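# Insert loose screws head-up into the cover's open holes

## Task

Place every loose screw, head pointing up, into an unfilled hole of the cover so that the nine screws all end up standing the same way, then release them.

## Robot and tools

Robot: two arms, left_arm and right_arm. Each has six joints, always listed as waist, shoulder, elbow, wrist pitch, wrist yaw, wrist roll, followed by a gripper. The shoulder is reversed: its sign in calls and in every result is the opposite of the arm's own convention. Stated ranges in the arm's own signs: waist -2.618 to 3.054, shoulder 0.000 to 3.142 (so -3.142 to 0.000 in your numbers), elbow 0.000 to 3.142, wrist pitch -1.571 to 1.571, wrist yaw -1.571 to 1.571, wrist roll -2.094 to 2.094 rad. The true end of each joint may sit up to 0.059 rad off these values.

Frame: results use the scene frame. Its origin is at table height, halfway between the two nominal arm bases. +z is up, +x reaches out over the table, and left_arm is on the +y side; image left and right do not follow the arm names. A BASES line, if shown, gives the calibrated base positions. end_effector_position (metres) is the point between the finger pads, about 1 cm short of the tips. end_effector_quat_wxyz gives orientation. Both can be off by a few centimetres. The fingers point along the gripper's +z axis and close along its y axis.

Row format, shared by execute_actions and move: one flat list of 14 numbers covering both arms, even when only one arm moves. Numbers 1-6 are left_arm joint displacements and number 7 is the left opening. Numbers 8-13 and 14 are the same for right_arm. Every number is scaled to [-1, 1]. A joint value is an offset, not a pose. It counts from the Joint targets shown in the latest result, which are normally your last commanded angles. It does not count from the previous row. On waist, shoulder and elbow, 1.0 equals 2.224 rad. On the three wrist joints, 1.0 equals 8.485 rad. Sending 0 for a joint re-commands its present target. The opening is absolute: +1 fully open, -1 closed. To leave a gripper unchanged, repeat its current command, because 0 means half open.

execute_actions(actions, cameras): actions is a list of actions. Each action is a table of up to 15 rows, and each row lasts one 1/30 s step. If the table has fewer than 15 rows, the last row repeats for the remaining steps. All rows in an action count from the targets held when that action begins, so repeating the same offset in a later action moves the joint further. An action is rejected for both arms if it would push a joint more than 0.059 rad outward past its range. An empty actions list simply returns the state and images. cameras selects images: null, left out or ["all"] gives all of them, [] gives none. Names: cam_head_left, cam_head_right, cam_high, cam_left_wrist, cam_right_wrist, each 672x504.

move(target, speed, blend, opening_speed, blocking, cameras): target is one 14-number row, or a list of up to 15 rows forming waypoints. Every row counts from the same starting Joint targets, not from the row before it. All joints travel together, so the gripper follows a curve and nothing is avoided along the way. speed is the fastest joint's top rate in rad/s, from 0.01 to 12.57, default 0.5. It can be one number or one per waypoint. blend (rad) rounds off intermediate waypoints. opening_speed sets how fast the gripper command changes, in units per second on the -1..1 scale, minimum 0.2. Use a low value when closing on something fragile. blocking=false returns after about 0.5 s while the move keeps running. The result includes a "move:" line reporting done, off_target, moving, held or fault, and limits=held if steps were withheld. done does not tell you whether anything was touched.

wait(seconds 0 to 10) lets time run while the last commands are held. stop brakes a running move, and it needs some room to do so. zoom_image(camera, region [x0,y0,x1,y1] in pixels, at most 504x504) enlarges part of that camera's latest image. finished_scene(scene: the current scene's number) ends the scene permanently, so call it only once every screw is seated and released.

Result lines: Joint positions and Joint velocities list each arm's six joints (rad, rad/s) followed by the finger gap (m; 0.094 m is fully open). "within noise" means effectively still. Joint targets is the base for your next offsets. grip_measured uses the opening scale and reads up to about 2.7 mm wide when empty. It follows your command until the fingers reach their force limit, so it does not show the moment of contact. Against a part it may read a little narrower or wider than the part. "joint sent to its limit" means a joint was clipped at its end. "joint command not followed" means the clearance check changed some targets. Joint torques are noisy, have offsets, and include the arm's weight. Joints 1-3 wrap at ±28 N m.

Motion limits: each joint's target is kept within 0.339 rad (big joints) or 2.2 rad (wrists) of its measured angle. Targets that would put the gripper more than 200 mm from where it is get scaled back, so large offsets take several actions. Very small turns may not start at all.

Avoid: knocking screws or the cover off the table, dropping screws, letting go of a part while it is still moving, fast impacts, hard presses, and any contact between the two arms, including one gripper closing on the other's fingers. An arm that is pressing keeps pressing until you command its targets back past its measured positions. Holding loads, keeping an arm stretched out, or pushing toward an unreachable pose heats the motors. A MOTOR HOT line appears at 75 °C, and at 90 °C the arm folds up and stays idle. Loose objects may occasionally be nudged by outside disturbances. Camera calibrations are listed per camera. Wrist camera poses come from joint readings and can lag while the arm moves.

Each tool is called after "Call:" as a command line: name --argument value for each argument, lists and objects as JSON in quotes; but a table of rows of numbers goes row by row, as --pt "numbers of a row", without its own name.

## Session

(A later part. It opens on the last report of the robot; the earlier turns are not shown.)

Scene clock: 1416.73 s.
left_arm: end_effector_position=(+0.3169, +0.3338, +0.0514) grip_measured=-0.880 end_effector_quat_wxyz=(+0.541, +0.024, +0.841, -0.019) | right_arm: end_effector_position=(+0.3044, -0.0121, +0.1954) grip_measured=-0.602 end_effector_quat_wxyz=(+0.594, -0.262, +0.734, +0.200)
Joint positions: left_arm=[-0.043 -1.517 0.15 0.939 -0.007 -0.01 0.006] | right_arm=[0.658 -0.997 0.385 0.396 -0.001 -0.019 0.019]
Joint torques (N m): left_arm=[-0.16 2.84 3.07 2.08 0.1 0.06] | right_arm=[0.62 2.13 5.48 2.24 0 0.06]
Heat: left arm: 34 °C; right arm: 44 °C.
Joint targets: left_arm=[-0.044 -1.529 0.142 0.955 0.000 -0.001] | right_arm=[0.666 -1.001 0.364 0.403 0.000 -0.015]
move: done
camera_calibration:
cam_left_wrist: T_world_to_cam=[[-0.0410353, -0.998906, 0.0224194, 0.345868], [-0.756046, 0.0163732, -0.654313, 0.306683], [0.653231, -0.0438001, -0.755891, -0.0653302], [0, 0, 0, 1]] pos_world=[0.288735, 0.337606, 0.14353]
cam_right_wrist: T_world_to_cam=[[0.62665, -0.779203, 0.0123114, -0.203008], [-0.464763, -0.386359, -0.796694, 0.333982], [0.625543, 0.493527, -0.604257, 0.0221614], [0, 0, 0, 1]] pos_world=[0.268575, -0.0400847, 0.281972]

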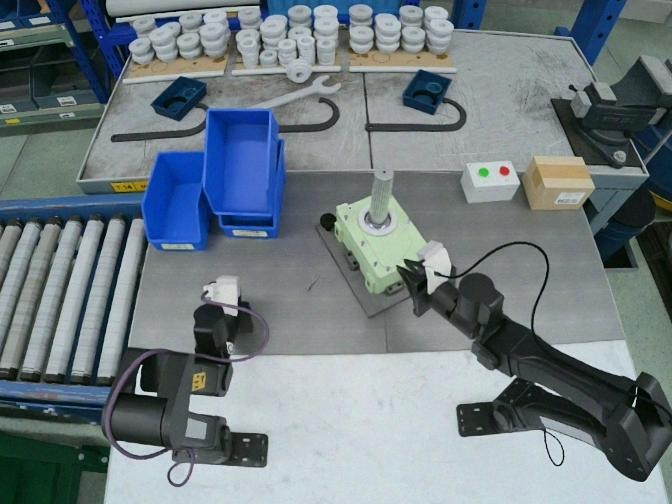

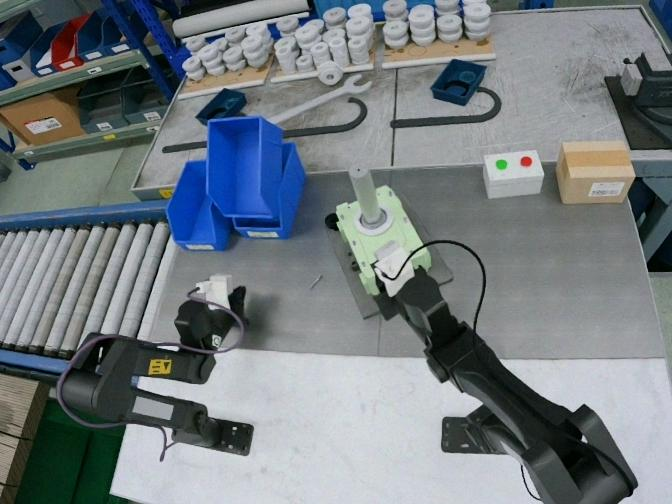

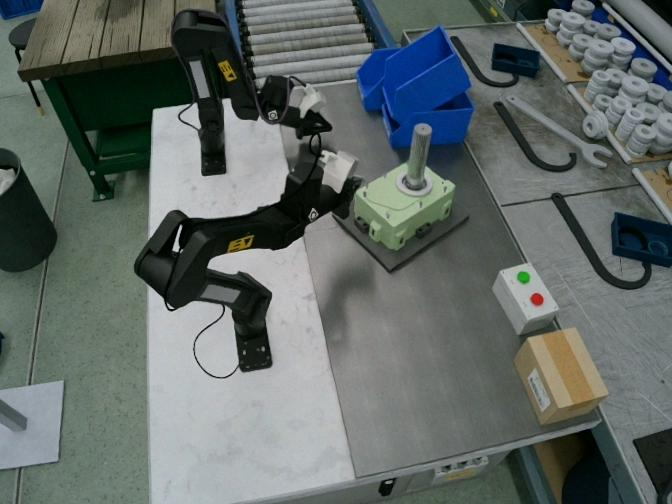

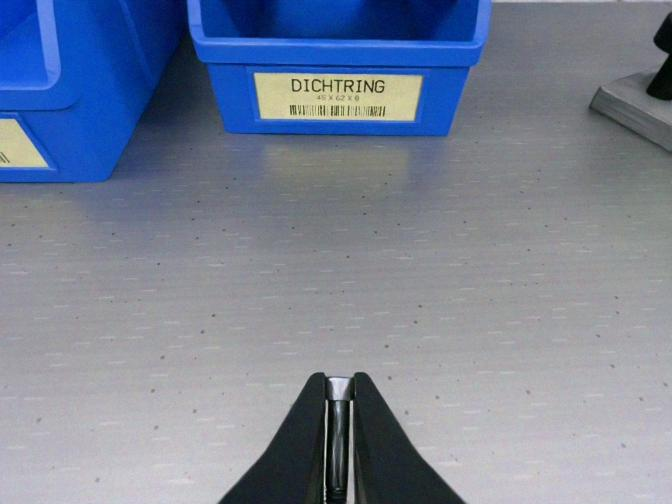

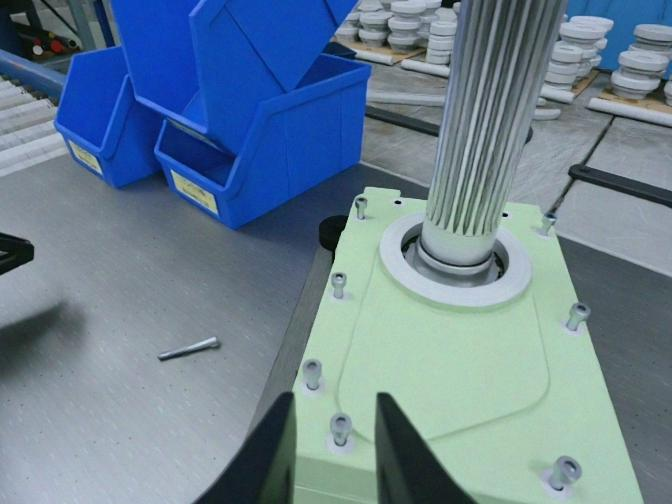

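Call:
move --target '[0,-0.1317,-0.0189,0.038,0,0,-1,0,0,0,0,0,0,-0.6]' --speed 0.2 --cameras '["cam_left_wrist","cam_right_wrist"]'

Scene clock: 1433.57 s.
left_arm: end_effector_position=(+0.3136, +0.3341, +0.0228) grip_measured=-0.880 end_effector_quat_wxyz=(+0.542, +0.024, +0.840, -0.019) | right_arm: end_effector_position=(+0.3044, -0.0121, +0.1954) grip_measured=-0.602 end_effector_quat_wxyz=(+0.594, -0.262, +0.734, +0.200)
Joint positions: left_arm=[-0.043 -1.804 0.11 1.271 -0.007 -0.009 0.006] | right_arm=[0.658 -0.997 0.385 0.396 -0.001 -0.019 0.019]
Joint torques (N m): left_arm=[-0.16 3.44 1.16 1.99 0.07 0.09] | right_arm=[0.62 2.11 5.48 2.24 0 0.05]
Heat: left arm: 36 °C; right arm: 45 °C.
Joint targets: left_arm=[-0.044 -1.822 0.100 1.278 0.000 0.000] | right_arm=[0.666 -1.001 0.364 0.403 0.000 -0.015]
move: done
camera_calibration:
cam_left_wrist: T_world_to_cam=[[-0.0414434, -0.998902, 0.0218418, 0.34674], [-0.753279, 0.0168763, -0.657485, 0.284508], [0.656394, -0.0437013, -0.753151, -0.0858442], [0, 0, 0, 1]] pos_world=[0.285032, 0.337806, 0.114833]
cam_right_wrist: T_world_to_cam=[[0.62665, -0.779203, 0.0123114, -0.203008], [-0.464763, -0.386359, -0.796694, 0.333982], [0.625543, 0.493527, -0.604257, 0.0221614], [0, 0, 0, 1]] pos_world=[0.268575, -0.0400847, 0.281972]
Images, in order (width x height): cam_left_wrist 672x504, cam_right_wrist 672x504.

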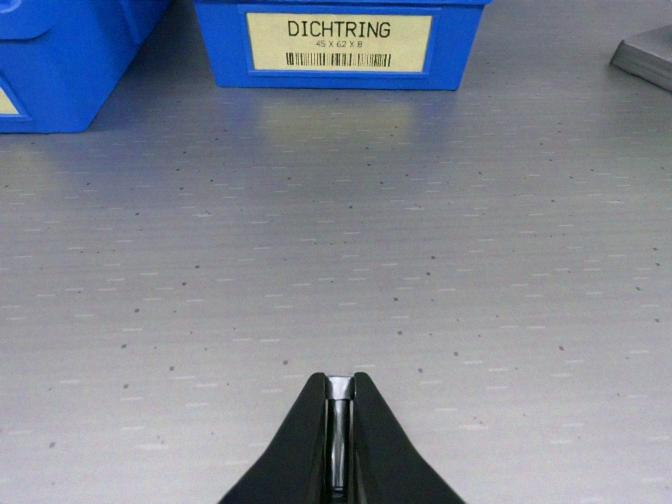

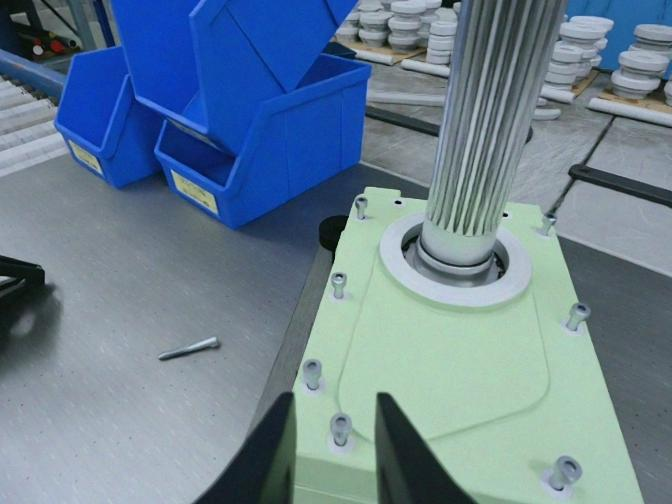

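Call:
move --target '[0,-0.0058,0,0,0,0,-1,0,0,0,0,0,0,-0.6]' --speed 0.1 --cameras '["cam_left_wrist"]'

Call:
zoom_image --camera "cam_left_wrist" --region '[270, 340, 410, 480]'

Scene clock: 1443.27 s.
left_arm: end_effector_position=(+0.3135, +0.3341, +0.0215) grip_measured=-0.880 end_effector_quat_wxyz=(+0.542, +0.024, +0.840, -0.019) | right_arm: end_effector_position=(+0.3044, -0.0121, +0.1954) grip_measured=-0.602 end_effector_quat_wxyz=(+0.594, -0.262, +0.734, +0.200)
Joint positions: left_arm=[-0.043 -1.816 0.11 1.281 -0.007 -0.009 0.006] | right_arm=[0.658 -0.997 0.385 0.396 -0.001 -0.019 0.019]
Joint torques (N m): left_arm=[-0.17 3.4 1.22 1.9 0.07 0.05] | right_arm=[0.62 2.13 5.48 2.24 0 0.05]
Heat: left arm: 36 °C; right arm: 45 °C.
Joint targets: left_arm=[-0.044 -1.835 0.100 1.277 0.000 -0.001] | right_arm=[0.666 -1.001 0.364 0.403 0.000 -0.015]
move: done
camera_calibration:
cam_left_wrist: T_world_to_cam=[[-0.0414256, -0.998905, 0.0217489, 0.346772], [-0.753975, 0.0169703, -0.656683, 0.283795], [0.655595, -0.0436017, -0.753853, -0.0864751], [0, 0, 0, 1]] pos_world=[0.285033, 0.337806, 0.113632]
Images, in order (width x height): cam_left_wrist 672x504.

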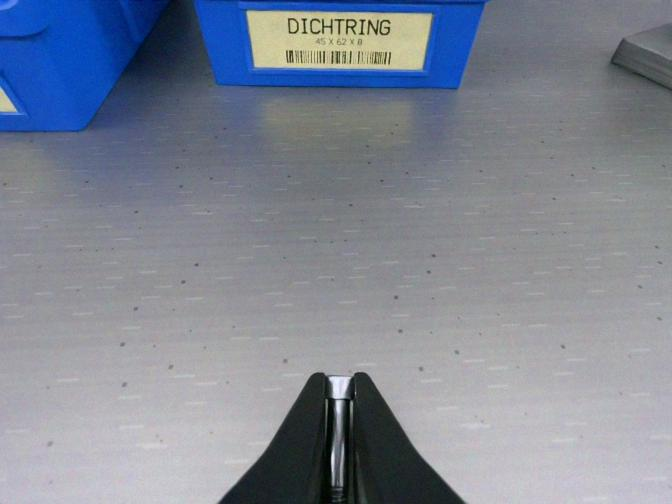

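Scaled by 3.600 from the camera's 672x504 image, which has a finer 960x720 frame.

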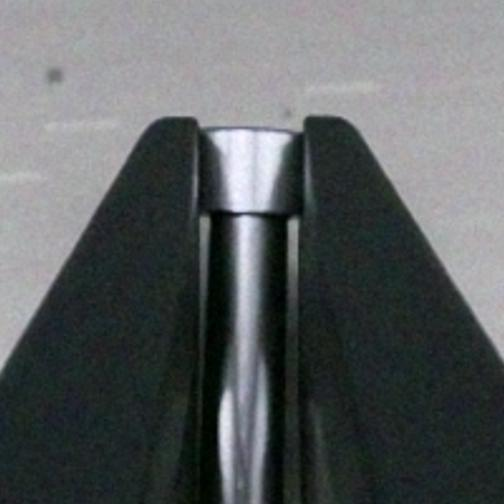

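Call:
move --target '[0,0,0,0,0,0,-0.6,0,0,0,0,0,0,-0.6]' --opening_speed 0.2 --cameras '["cam_left_wrist","cam_right_wrist"]'

Scene clock: 1449.83 s.
left_arm: end_effector_position=(+0.3135, +0.3341, +0.0215) grip_measured=-0.603 end_effector_quat_wxyz=(+0.542, +0.024, +0.840, -0.019) | right_arm: end_effector_position=(+0.3044, -0.0121, +0.1954) grip_measured=-0.602 end_effector_quat_wxyz=(+0.594, -0.262, +0.734, +0.200)
Joint positions: left_arm=[-0.043 -1.816 0.11 1.281 -0.007 -0.009 0.019] | right_arm=[0.658 -0.997 0.385 0.396 -0.001 -0.019 0.019]
Joint torques (N m): left_arm=[-0.1 3.36 1.17 1.9 0.04 0.09] | right_arm=[0.61 2.13 5.48 2.24 0 0.06]
Heat: left arm: 36 °C; right arm: 45 °C.
Joint targets: left_arm=[-0.044 -1.835 0.100 1.277 0.000 0.000] | right_arm=[0.666 -1.001 0.364 0.403 0.000 -0.015]
move: done
camera_calibration:
cam_left_wrist: T_world_to_cam=[[-0.0415874, -0.998904, 0.0214777, 0.346848], [-0.753965, 0.0172701, -0.656688, 0.283692], [0.655597, -0.0435034, -0.753857, -0.0865084], [0, 0, 0, 1]] pos_world=[0.285033, 0.337805, 0.113633]
cam_right_wrist: T_world_to_cam=[[0.62665, -0.779203, 0.0123114, -0.203008], [-0.464763, -0.386359, -0.796694, 0.333982], [0.625543, 0.493527, -0.604257, 0.0221614], [0, 0, 0, 1]] pos_world=[0.268575, -0.0400847, 0.281972]
Images, in order (width x height): cam_left_wrist 672x504, cam_right_wrist 672x504.

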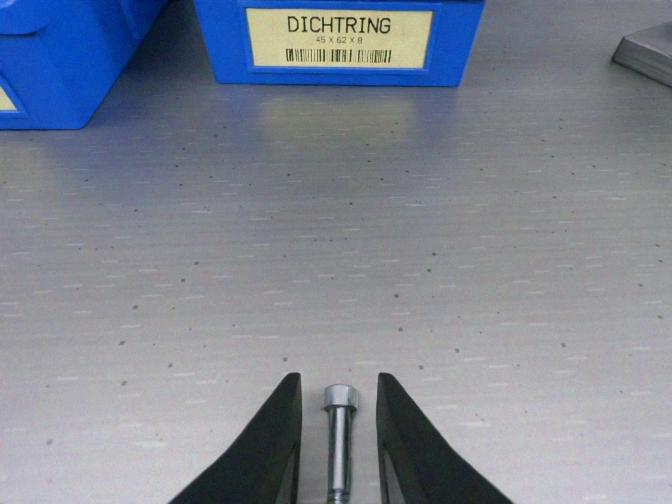

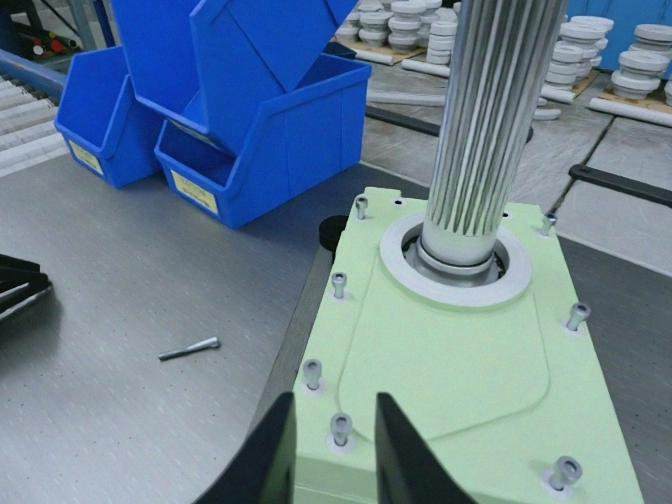

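Call:
move --pt "0 0.1551 0.0315 -0.0409 0 0 -0.5 0 0 0 0 0 0 -0.6" --pt "0 0.1731 0.5153 -0.2159 0 0 -0.5 0 0 0 0 0 0 -0.6" --pt "0 -0.1817 0.8013 -0.3353 0 0 -0.5 0 0 0 0 0 0 -0.6" --speed '[0.2,0.8,0.6]' --cameras '["cam_left_wrist"]'

Scene clock: 1483.30 s.
left_arm: end_effector_position=(+0.3225, +0.3335, +0.0660) grip_measured=-0.503 end_effector_quat_wxyz=(-0.169, +0.031, +0.985, +0.010) | right_arm: end_effector_position=(+0.3044, -0.0121, +0.1954) grip_measured=-0.602 end_effector_quat_wxyz=(+0.594, -0.262, +0.734, +0.200)
Joint positions: left_arm=[-0.043 -2.215 1.858 -1.554 -0.007 -0.009 0.023] | right_arm=[0.658 -0.997 0.385 0.396 -0.001 -0.019 0.019]
Joint torques (N m): left_arm=[-0.1 9.52 6.75 -0.22 0.09 0.06] | right_arm=[0.62 2.13 5.48 2.24 0 0.06]
Heat: left arm: 36 °C; right arm: 45 °C.
Joint targets: left_arm=[-0.044 -2.240 1.882 -1.568 0.000 -0.001] | right_arm=[0.666 -1.001 0.364 0.403 0.000 -0.015]
move: done
camera_calibration:
cam_left_wrist: T_world_to_cam=[[-0.0470611, -0.998516, -0.0273963, 0.350468], [-0.718433, 0.0147797, 0.695439, 0.219798], [-0.694003, 0.0524105, -0.718062, 0.341954], [0, 0, 0, 1]] pos_world=[0.41172, 0.328778, 0.10229]
Images, in order (width x height): cam_left_wrist 672x504.

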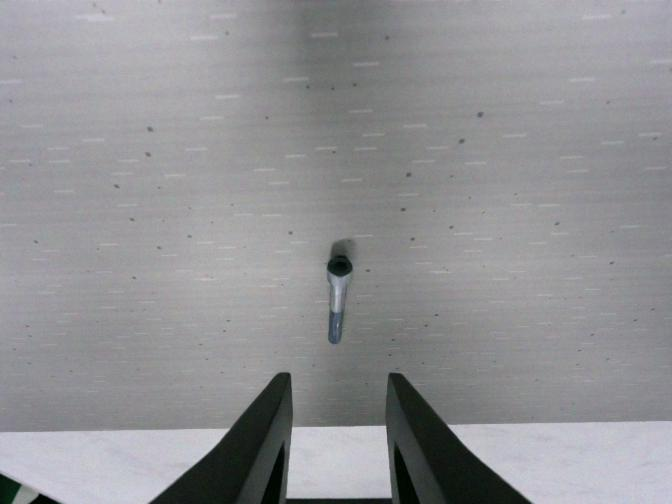

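Call:
move --target '[0,-0.0171,-0.0719,0.0230,0,0.0059,-0.5,0,0,0,0,0,0,-0.6]' --speed 0.2 --cameras '["cam_left_wrist"]'

Scene clock: 1495.57 s.
left_arm: end_effector_position=(+0.3205, +0.3336, +0.0230) grip_measured=-0.503 end_effector_quat_wxyz=(-0.172, +0.053, +0.984, +0.006) | right_arm: end_effector_position=(+0.3044, -0.0121, +0.1954) grip_measured=-0.602 end_effector_quat_wxyz=(+0.594, -0.262, +0.734, +0.200)
Joint positions: left_arm=[-0.043 -2.247 1.735 -1.403 -0.007 0.036 0.023] | right_arm=[0.658 -0.997 0.385 0.396 -0.001 -0.019 0.019]
Joint torques (N m): left_arm=[-0.06 9.16 3.6 0.16 0.07 0.1] | right_arm=[0.62 2.11 5.48 2.24 0 0.05]
Heat: left arm: 34 °C; right arm: 45 °C.
Joint targets: left_arm=[-0.044 -2.278 1.722 -1.372 0.000 0.049] | right_arm=[0.666 -1.001 0.364 0.403 0.000 -0.015]
move: done
camera_calibration:
cam_left_wrist: T_world_to_cam=[[-0.0891278, -0.995942, -0.0124769, 0.361656], [-0.712835, 0.0550332, 0.69917, 0.23292], [-0.695646, 0.0712094, -0.714847, 0.30386], [0, 0, 0, 1]] pos_world=[0.409646, 0.325733, 0.0588751]
Images, in order (width x height): cam_left_wrist 672x504.

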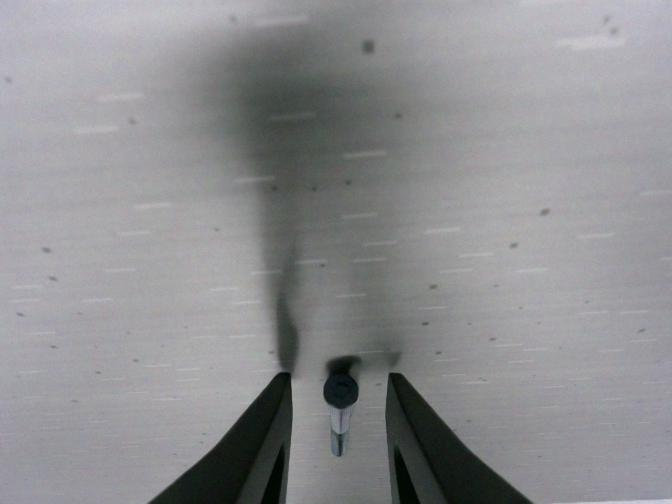

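Call:
move --target '[0,0,0,0,0,0,-1,0,0,0,0,0,0,-0.6]' --opening_speed 0.6 --cameras '["cam_left_wrist"]'

Scene clock: 1500.57 s.
left_arm: end_effector_position=(+0.3205, +0.3336, +0.0228) grip_measured=-0.869 end_effector_quat_wxyz=(-0.171, +0.054, +0.984, +0.006) | right_arm: end_effector_position=(+0.3044, -0.0121, +0.1954) grip_measured=-0.602 end_effector_quat_wxyz=(+0.594, -0.262, +0.734, +0.200)
Joint positions: left_arm=[-0.043 -2.247 1.734 -1.403 -0.007 0.037 0.006] | right_arm=[0.658 -0.997 0.385 0.396 -0.001 -0.019 0.019]
Joint torques (N m): left_arm=[-0.17 9.09 3.64 0.19 0.09 0.11] | right_arm=[0.62 2.13 5.48 2.24 0 0.05]
Heat: left arm: 34 °C; right arm: 45 °C.
Joint targets: left_arm=[-0.044 -2.278 1.722 -1.373 0.000 0.050] | right_arm=[0.666 -1.001 0.364 0.403 0.000 -0.015]
move: done
camera_calibration:
cam_left_wrist: T_world_to_cam=[[-0.0898323, -0.995882, -0.0122308, 0.361818], [-0.713056, 0.055737, 0.698888, 0.232945], [-0.695328, 0.071504, -0.715126, 0.303656], [0, 0, 0, 1]] pos_world=[0.409746, 0.325632, 0.0587753]
Images, in order (width x height): cam_left_wrist 672x504.

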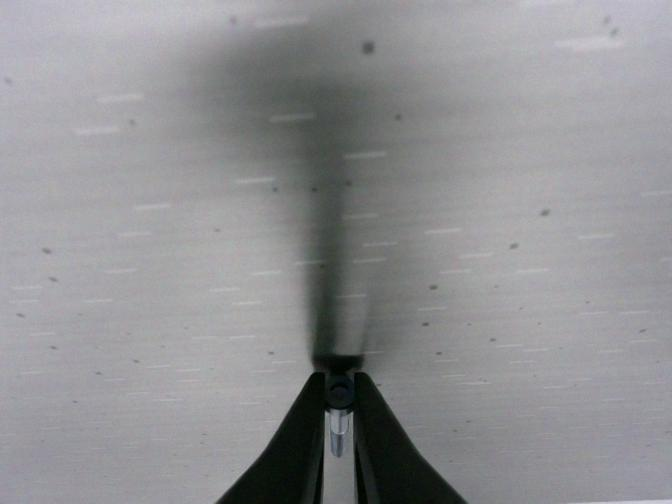

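Call:
move --pt "0 0.0396 0.125 -0.0055 0 0 -1 0 0 0 0 0 0 -0.6" --pt "0 0.3723 -0.2302 0.0982 0 0 -1 0 0 0 0 0 0 -0.6" --pt "-0.192 0.3723 -0.2302 0.0982 0 -0.0059 -1 0 0 0 0 0 0 -0.6" --pt "-0.192 0.1862 -0.2010 0.1865 0 -0.0059 -1 0 0 0 0 0 0 -0.6" --speed '[0.4,0.8,0.5,0.6]' --cameras '["cam_left_wrist","cam_right_wrist","cam_head_left"]'

Scene clock: 1521.53 s.
left_arm: end_effector_position=(+0.4646, +0.0899, +0.1857) grip_measured=-0.870 end_effector_quat_wxyz=(+0.533, +0.211, +0.809, -0.134) | right_arm: end_effector_position=(+0.3044, -0.0121, +0.1954) grip_measured=-0.602 end_effector_quat_wxyz=(+0.594, -0.262, +0.734, +0.200)
Joint positions: left_arm=[-0.473 -1.842 1.243 0.192 0 0.008 0.006] | right_arm=[0.658 -0.997 0.385 0.396 -0.001 -0.019 0.019]
Joint torques (N m): left_arm=[0.03 8.4 8.98 2.16 0 -0.08] | right_arm=[0.61 2.13 5.48 2.24 0 0.05]
Heat: left arm: 33 °C; right arm: 46 °C.
Joint targets: left_arm=[-0.471 -1.864 1.275 0.210 0.000 -0.001] | right_arm=[0.666 -1.001 0.364 0.403 0.000 -0.015]
move: done
camera_calibration:
cam_left_wrist: T_world_to_cam=[[-0.46641, -0.88452, 0.0092892, 0.294987], [-0.659936, 0.340955, -0.669503, 0.439109], [0.589022, -0.318393, -0.742751, -0.0188418], [0, 0, 0, 1]] pos_world=[0.438467, 0.105206, 0.27725]
cam_right_wrist: T_world_to_cam=[[0.62665, -0.779203, 0.0123114, -0.203008], [-0.464763, -0.386359, -0.796694, 0.333982], [0.625543, 0.493527, -0.604257, 0.0221614], [0, 0, 0, 1]] pos_world=[0.268575, -0.0400847, 0.281972]
Images, in order (width x height): cam_head_left 672x504, cam_left_wrist 672x504, cam_right_wrist 672x504.

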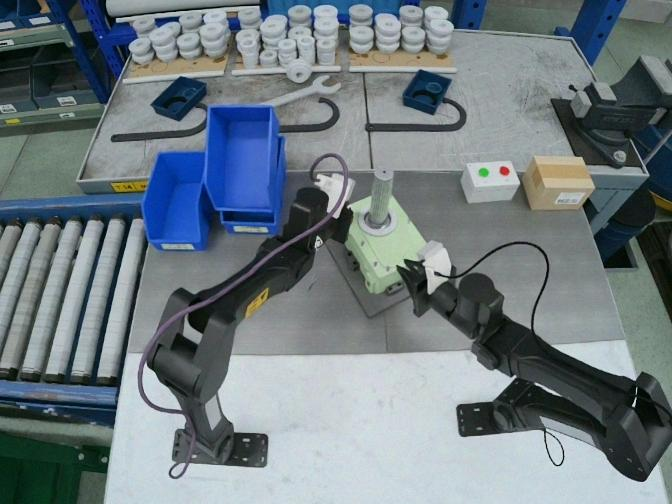

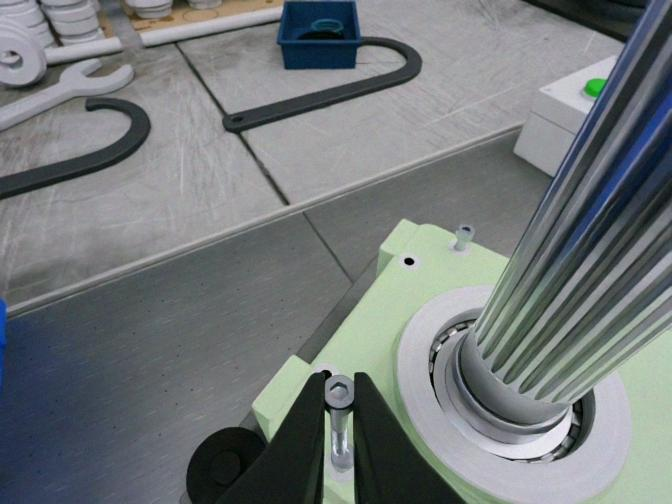

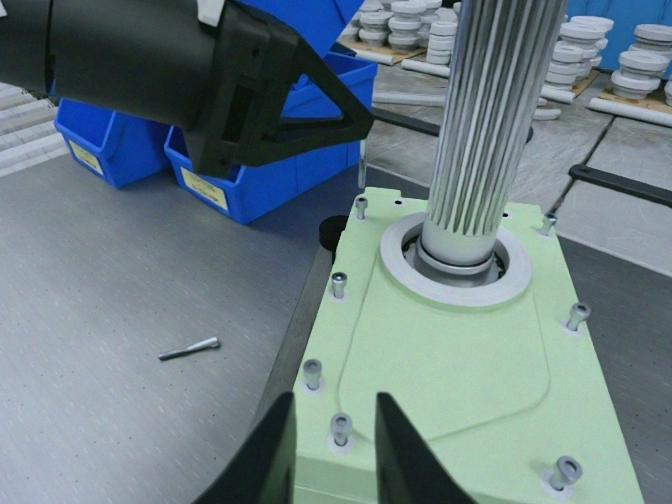

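Call:
zoom_image --camera "cam_left_wrist" --region '[280, 340, 420, 480]'

Call:
zoom_image --camera "cam_right_wrist" --region '[330, 120, 430, 220]'

Scaled by 3.600 from the camera's 672x504 image, which has a finer 960x720 frame.

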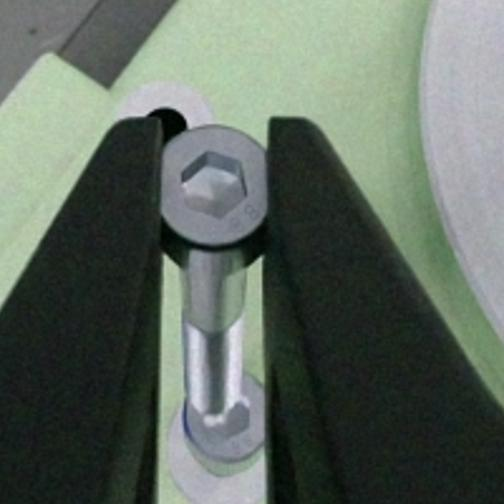

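Scaled by 5.040 from the camera's 672x504 image, which has a finer 960x720 frame.

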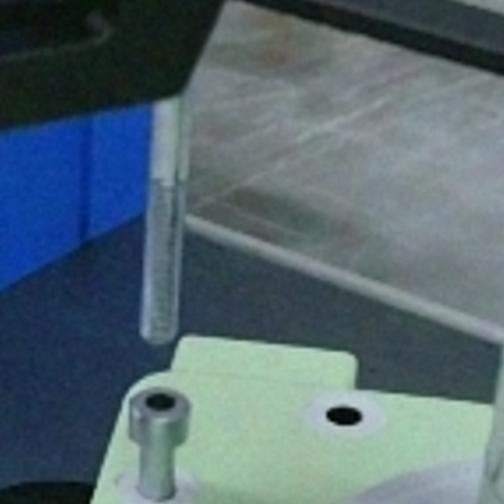

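Call:
move --pt "0 0.0265 0.0045 -0.0053 0 0 -1 0 0 0 0 0 0 -0.6" --pt "0.0031 -0.0576 0.0755 -0.0094 0 0 -1 0 0 0 0 0 0 -0.6" --speed 0.15 --cameras '["cam_left_wrist","cam_right_wrist"]'

Call:
zoom_image --camera "cam_left_wrist" --region '[280, 370, 400, 490]'

Call:
zoom_image --camera "cam_right_wrist" --region '[350, 140, 430, 220]'

Scene clock: 1561.93 s.
left_arm: end_effector_position=(+0.4951, +0.0744, +0.1860) grip_measured=-0.870 end_effector_quat_wxyz=(+0.533, +0.210, +0.809, -0.133) | right_arm: end_effector_position=(+0.3044, -0.0121, +0.1954) grip_measured=-0.602 end_effector_quat_wxyz=(+0.594, -0.262, +0.734, +0.200)
Joint positions: left_arm=[-0.471 -1.964 1.411 0.145 0 0.008 0.006] | right_arm=[0.658 -0.997 0.385 0.396 -0.001 -0.019 0.019]
Joint torques (N m): left_arm=[0.53 9.05 9.2 1.79 0.02 -0.09] | right_arm=[0.62 2.13 5.48 2.24 0 0.06]
Heat: left arm: 37 °C; right arm: 46 °C.
Joint targets: left_arm=[-0.464 -1.991 1.443 0.130 0.000 -0.001] | right_arm=[0.666 -1.001 0.364 0.403 0.000 -0.015]
move: done
camera_calibration:
cam_left_wrist: T_world_to_cam=[[-0.464724, -0.885407, 0.00925905, 0.294755], [-0.661022, 0.339956, -0.668939, 0.465331], [0.589136, -0.316993, -0.743259, -0.0415734], [0, 0, 0, 1]] pos_world=[0.469066, 0.0896074, 0.277649]
cam_right_wrist: T_world_to_cam=[[0.62665, -0.779203, 0.0123114, -0.203008], [-0.464763, -0.386359, -0.796694, 0.333982], [0.625543, 0.493527, -0.604257, 0.0221614], [0, 0, 0, 1]] pos_world=[0.268575, -0.0400847, 0.281972]
Images, in order (width x height): cam_left_wrist 672x504, cam_right_wrist 672x504.

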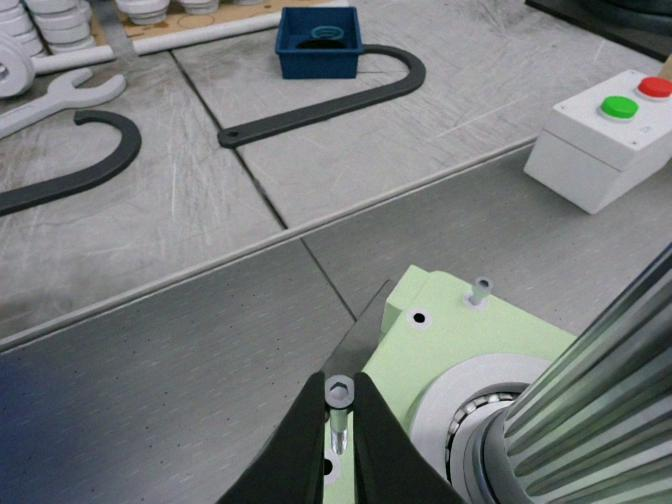

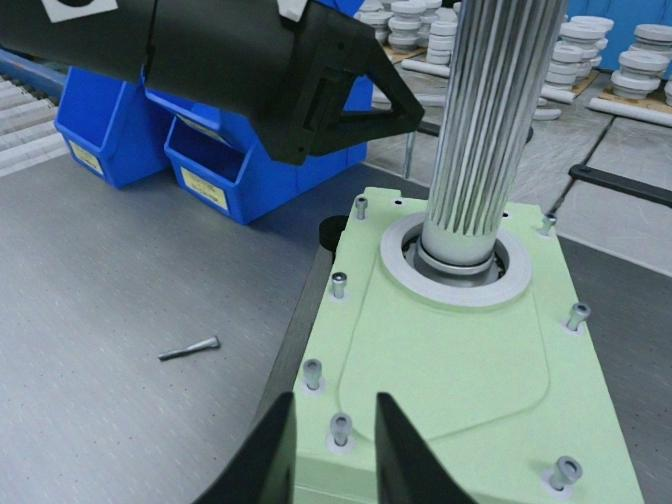

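Scaled by 4.200 from the camera's 672x504 image, which has a finer 960x720 frame.

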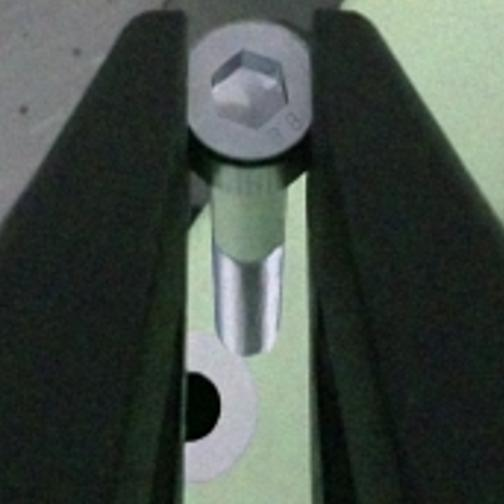

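Scaled by 6.300 from the camera's 672x504 image, which has a finer 960x720 frame.

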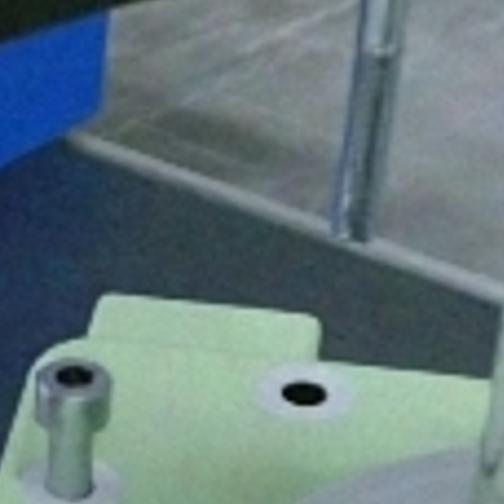

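Call:
move --pt "0.0034 0 0 0 0 0 -1 0 0 0 0 0 0 -0.6" --pt "0.0034 -0.0058 -0.0369 0.0088 0 0 -1 0 0 0 0 0 0 -0.6" --speed 0.12 --cameras '["cam_left_wrist","cam_right_wrist"]'

Call:
zoom_image --camera "cam_left_wrist" --region '[280, 370, 400, 490]'

Call:
zoom_image --camera "cam_right_wrist" --region '[370, 160, 430, 220]'

Scene clock: 1580.87 s.
left_arm: end_effector_position=(+0.4966, +0.0805, +0.1710) grip_measured=-0.870 end_effector_quat_wxyz=(+0.530, +0.206, +0.812, -0.130) | right_arm: end_effector_position=(+0.3044, -0.0121, +0.1954) grip_measured=-0.602 end_effector_quat_wxyz=(+0.594, -0.262, +0.734, +0.200)
Joint positions: left_arm=[-0.461 -1.978 1.375 0.187 0 0.008 0.006] | right_arm=[0.658 -0.997 0.385 0.396 -0.001 -0.019 0.019]
Joint torques (N m): left_arm=[0.18 9.16 5.41 2.11 0.02 -0.11] | right_arm=[0.62 2.13 5.48 2.24 0 0.06]
Heat: left arm: 36 °C; right arm: 46 °C.
Joint targets: left_arm=[-0.457 -2.004 1.361 0.205 0.000 0.000] | right_arm=[0.666 -1.001 0.364 0.403 0.000 -0.015]
move: done
camera_calibration:
cam_left_wrist: T_world_to_cam=[[-0.455529, -0.890174, 0.00914833, 0.296847], [-0.668962, 0.335511, -0.663266, 0.457552], [0.587353, -0.308257, -0.748328, -0.0506693], [0, 0, 0, 1]] pos_world=[0.471068, 0.0951122, 0.262846]
cam_right_wrist: T_world_to_cam=[[0.62665, -0.779203, 0.0123114, -0.203008], [-0.464763, -0.386359, -0.796694, 0.333982], [0.625543, 0.493527, -0.604257, 0.0221614], [0, 0, 0, 1]] pos_world=[0.268575, -0.0400847, 0.281972]
Images, in order (width x height): cam_left_wrist 672x504, cam_right_wrist 672x504.

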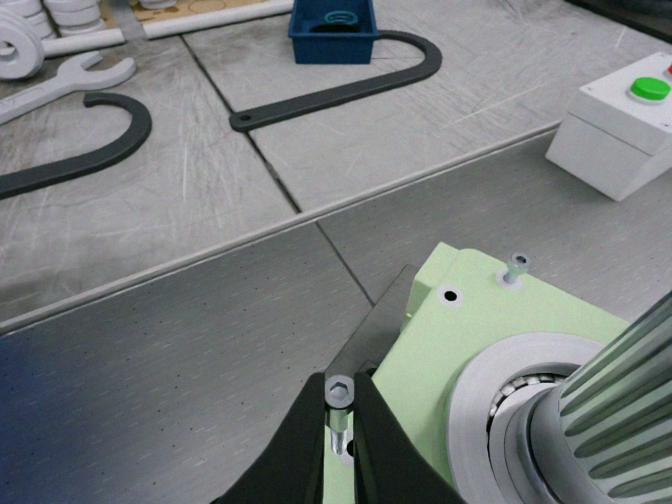

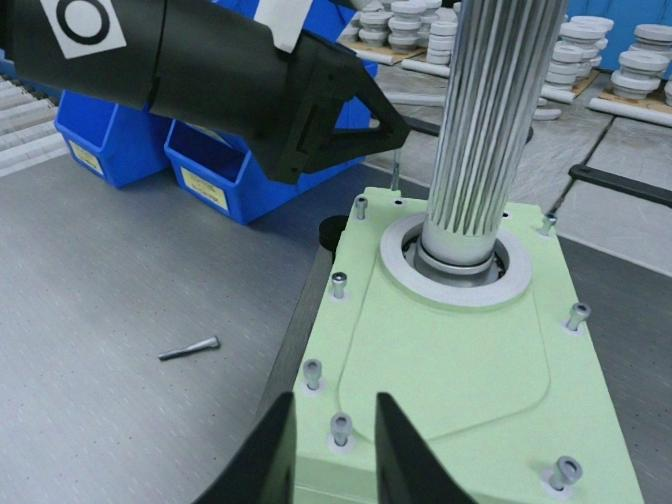

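Scaled by 4.200 from the camera's 672x504 image, which has a finer 960x720 frame.

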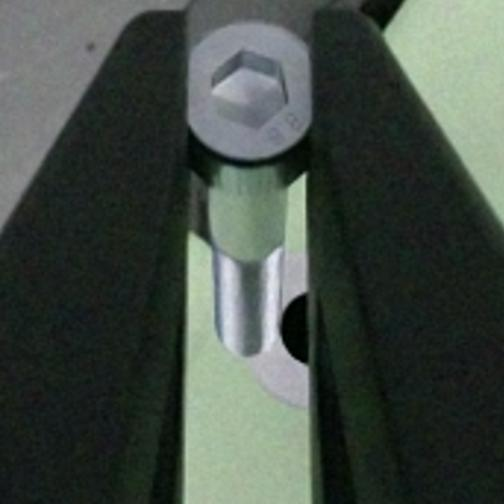

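Scaled by 8.400 from the camera's 672x504 image, which has a finer 960x720 frame.

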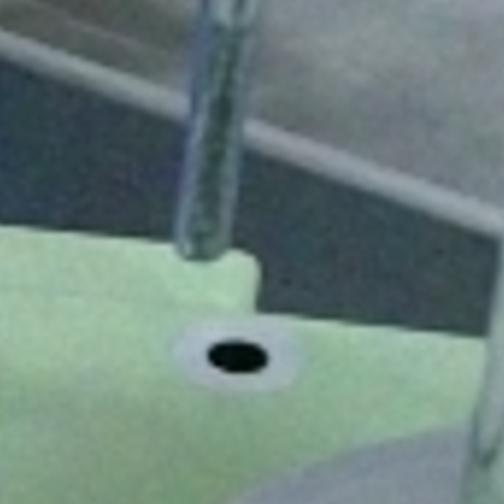

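Call:
move --target '[-0.0058,0,0,0,0,0,-1,0,0,0,0,0,0,-0.6]' --speed 0.1 --cameras '["cam_left_wrist"]'

Call:
zoom_image --camera "cam_left_wrist" --region '[280, 370, 400, 490]'

Scene clock: 1604.40 s.
left_arm: end_effector_position=(+0.4959, +0.0791, +0.1713) grip_measured=-0.870 end_effector_quat_wxyz=(+0.530, +0.207, +0.812, -0.131) | right_arm: end_effector_position=(+0.3044, -0.0121, +0.1954) grip_measured=-0.602 end_effector_quat_wxyz=(+0.594, -0.262, +0.734, +0.200)
Joint positions: left_arm=[-0.464 -1.978 1.375 0.188 0 0.008 0.006] | right_arm=[0.658 -0.997 0.385 0.396 -0.001 -0.019 0.019]
Joint torques (N m): left_arm=[-0.44 9.18 5.31 2.11 -0.01 -0.11] | right_arm=[0.62 2.11 5.48 2.24 0 0.06]
Heat: left arm: 37 °C; right arm: 46 °C.
Joint targets: left_arm=[-0.469 -2.004 1.361 0.205 0.000 0.000] | right_arm=[0.666 -1.001 0.364 0.403 0.000 -0.015]
move: done
camera_calibration:
cam_left_wrist: T_world_to_cam=[[-0.457878, -0.888968, 0.00914888, 0.296358], [-0.667416, 0.336929, -0.664105, 0.45708], [0.587286, -0.310185, -0.747583, -0.0504179], [0, 0, 0, 1]] pos_world=[0.470368, 0.0938106, 0.263146]
Images, in order (width x height): cam_left_wrist 672x504.

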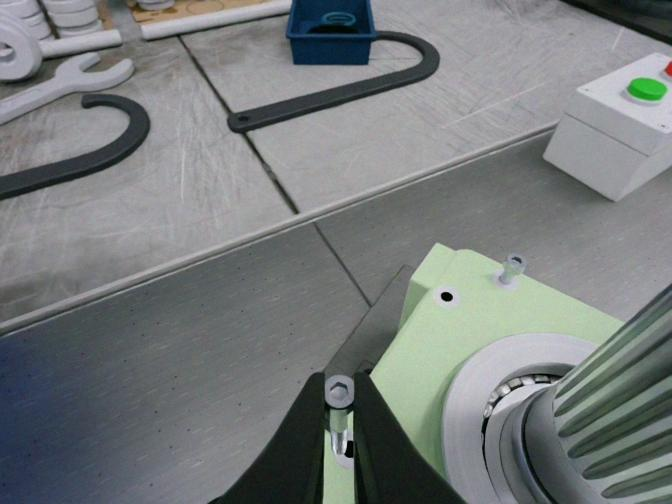

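Scaled by 4.200 from the camera's 672x504 image, which has a finer 960x720 frame.

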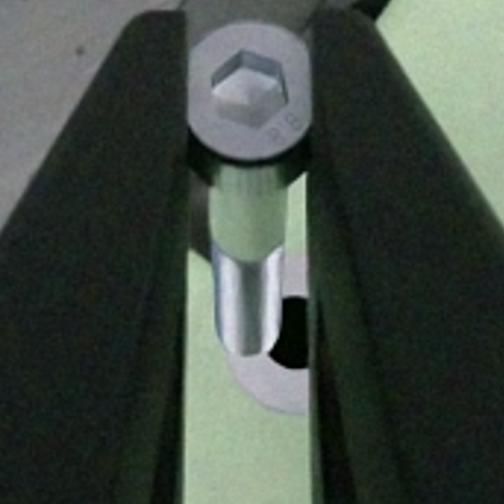

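Call:
move --target '[-0.0036,-0.0043,0.0225,-0.0042,0,0,-1,0,0,0,0,0,0,-0.6]' --speed 0.1 --cameras '["cam_left_wrist","cam_right_wrist"]'

Call:
zoom_image --camera "cam_left_wrist" --region '[280, 370, 400, 490]'

Call:
zoom_image --camera "cam_right_wrist" --region '[370, 160, 430, 220]'

Scene clock: 1620.37 s.
left_arm: end_effector_position=(+0.4946, +0.0745, +0.1681) grip_measured=-0.870 end_effector_quat_wxyz=(+0.527, +0.211, +0.813, -0.132) | right_arm: end_effector_position=(+0.3044, -0.0121, +0.1954) grip_measured=-0.602 end_effector_quat_wxyz=(+0.594, -0.262, +0.734, +0.200)
Joint positions: left_arm=[-0.472 -1.986 1.38 0.184 0 0.008 0.006] | right_arm=[0.658 -0.997 0.385 0.396 -0.001 -0.019 0.019]
Joint torques (N m): left_arm=[-0.44 8.98 8.94 1.79 0 -0.09] | right_arm=[0.62 2.13 5.48 2.24 0 0.05]
Heat: left arm: 37 °C; right arm: 46 °C.
Joint targets: left_arm=[-0.477 -2.014 1.411 0.169 0.000 0.000] | right_arm=[0.666 -1.001 0.364 0.403 0.000 -0.015]
move: done
camera_calibration:
cam_left_wrist: T_world_to_cam=[[-0.464955, -0.885289, 0.0090098, 0.294914], [-0.668653, 0.344471, -0.658971, 0.45485], [0.580276, -0.312416, -0.752114, -0.0489726], [0, 0, 0, 1]] pos_world=[0.469676, 0.0891016, 0.260243]
cam_right_wrist: T_world_to_cam=[[0.62665, -0.779203, 0.0123114, -0.203008], [-0.464763, -0.386359, -0.796694, 0.333982], [0.625543, 0.493527, -0.604257, 0.0221614], [0, 0, 0, 1]] pos_world=[0.268575, -0.0400847, 0.281972]
Images, in order (width x height): cam_left_wrist 672x504, cam_right_wrist 672x504.

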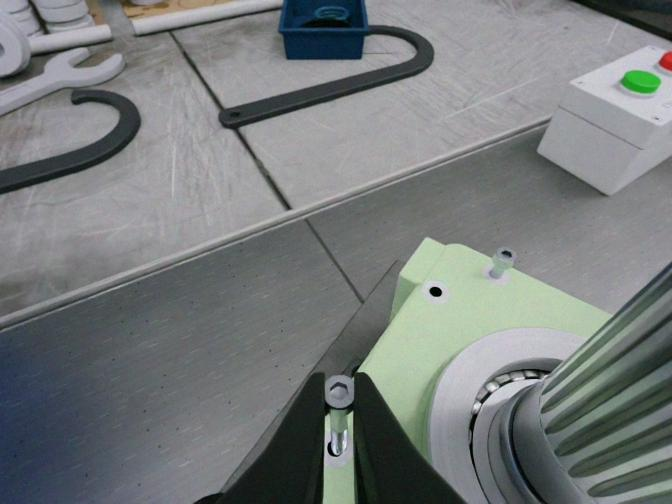

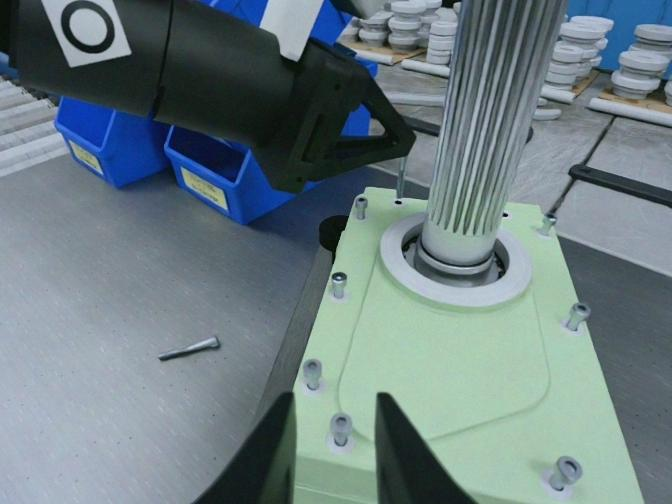

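Scaled by 4.200 from the camera's 672x504 image, which has a finer 960x720 frame.

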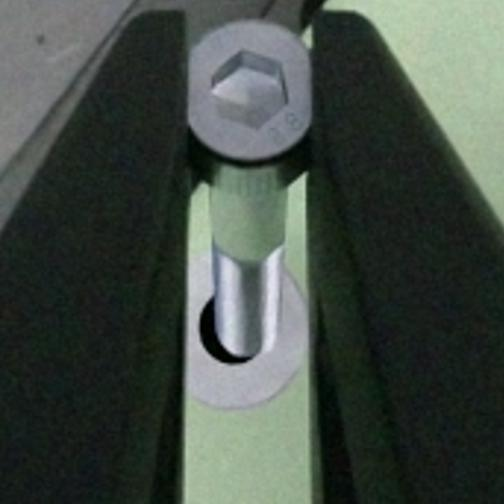

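Scaled by 8.400 from the camera's 672x504 image, which has a finer 960x720 frame.

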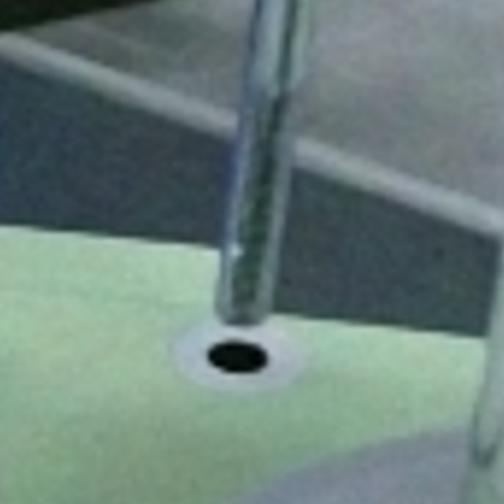

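Call:
move --target '[0,-0.0009,-0.0333,0.0098,-0.00106,0,-1,0,0,0,0,0,0,-0.6]' --speed 0.08 --cameras '["cam_left_wrist","cam_right_wrist"]'

Call:
zoom_image --camera "cam_left_wrist" --region '[280, 370, 400, 490]'

Call:
zoom_image --camera "cam_right_wrist" --region '[370, 160, 430, 220]'

Scene clock: 1653.93 s.
left_arm: end_effector_position=(+0.4944, +0.0749, +0.1668) grip_measured=-0.870 end_effector_quat_wxyz=(+0.536, +0.209, +0.807, -0.134) | right_arm: end_effector_position=(+0.3044, -0.0120, +0.1955) grip_measured=-0.602 end_effector_quat_wxyz=(+0.594, -0.262, +0.734, +0.200)
Joint positions: left_arm=[-0.472 -1.986 1.352 0.235 -0.002 0.008 0.006] | right_arm=[0.658 -0.997 0.385 0.396 -0.001 -0.019 0.019]
Joint torques (N m): left_arm=[-0.5 8.92 5.18 2.1 -0.11 -0.11] | right_arm=[0.62 2.13 5.48 2.24 0 0.06]
Heat: left arm: 37 °C; right arm: 46 °C.
Joint targets: left_arm=[-0.477 -2.016 1.337 0.252 -0.009 0.000] | right_arm=[0.666 -1.001 0.364 0.404 0.000 -0.015]
move: done
camera_calibration:
cam_left_wrist: T_world_to_cam=[[-0.463859, -0.885865, 0.00882918, 0.294695], [-0.65554, 0.336518, -0.676035, 0.450599], [0.595905, -0.319373, -0.736816, -0.0595328], [0, 0, 0, 1]] pos_world=[0.467558, 0.0904116, 0.258154]
cam_right_wrist: T_world_to_cam=[[0.626632, -0.779217, 0.0123658, -0.203019], [-0.464513, -0.386199, -0.796918, 0.333983], [0.625748, 0.49363, -0.603961, 0.0220277], [0, 0, 0, 1]] pos_world=[0.268574, -0.0400852, 0.281972]
Images, in order (width x height): cam_left_wrist 672x504, cam_right_wrist 672x504.

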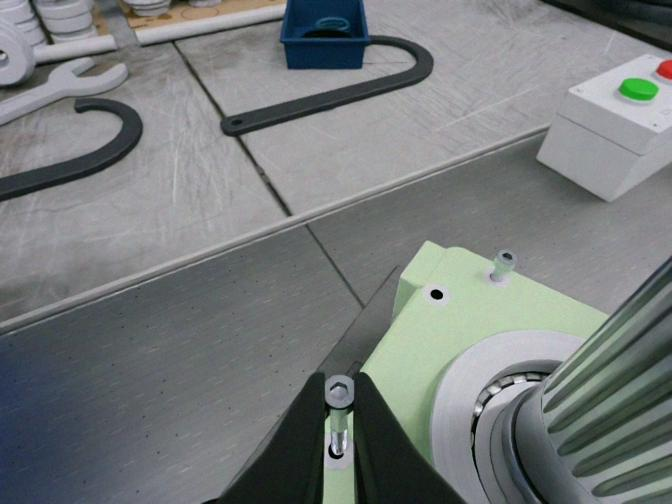

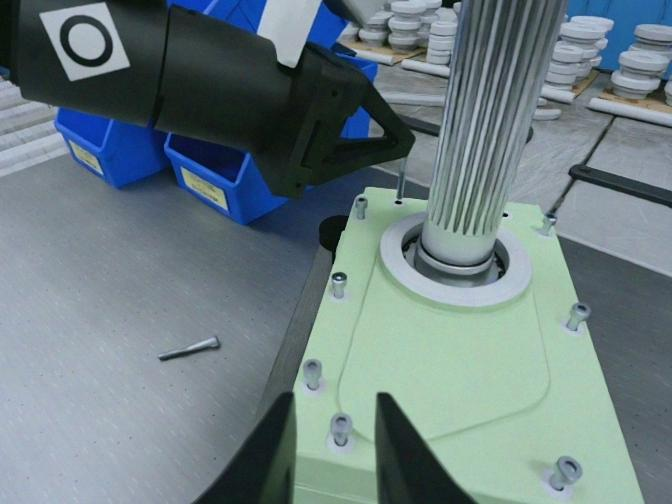

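Scaled by 4.200 from the camera's 672x504 image, which has a finer 960x720 frame.

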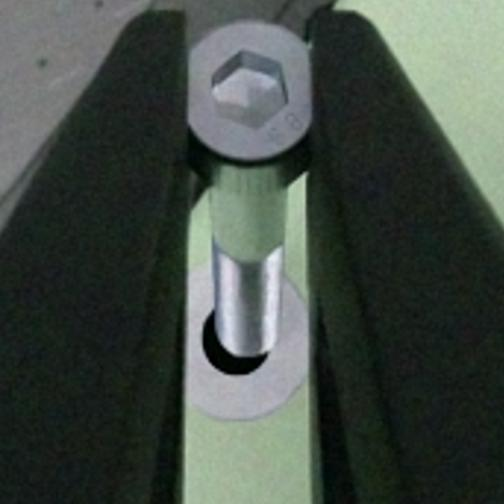

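Scaled by 8.400 from the camera's 672x504 image, which has a finer 960x720 frame.

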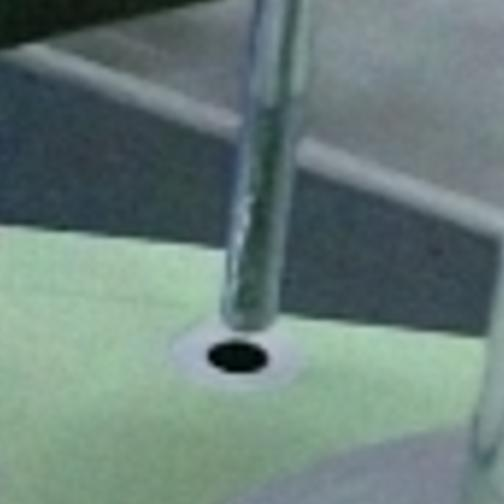

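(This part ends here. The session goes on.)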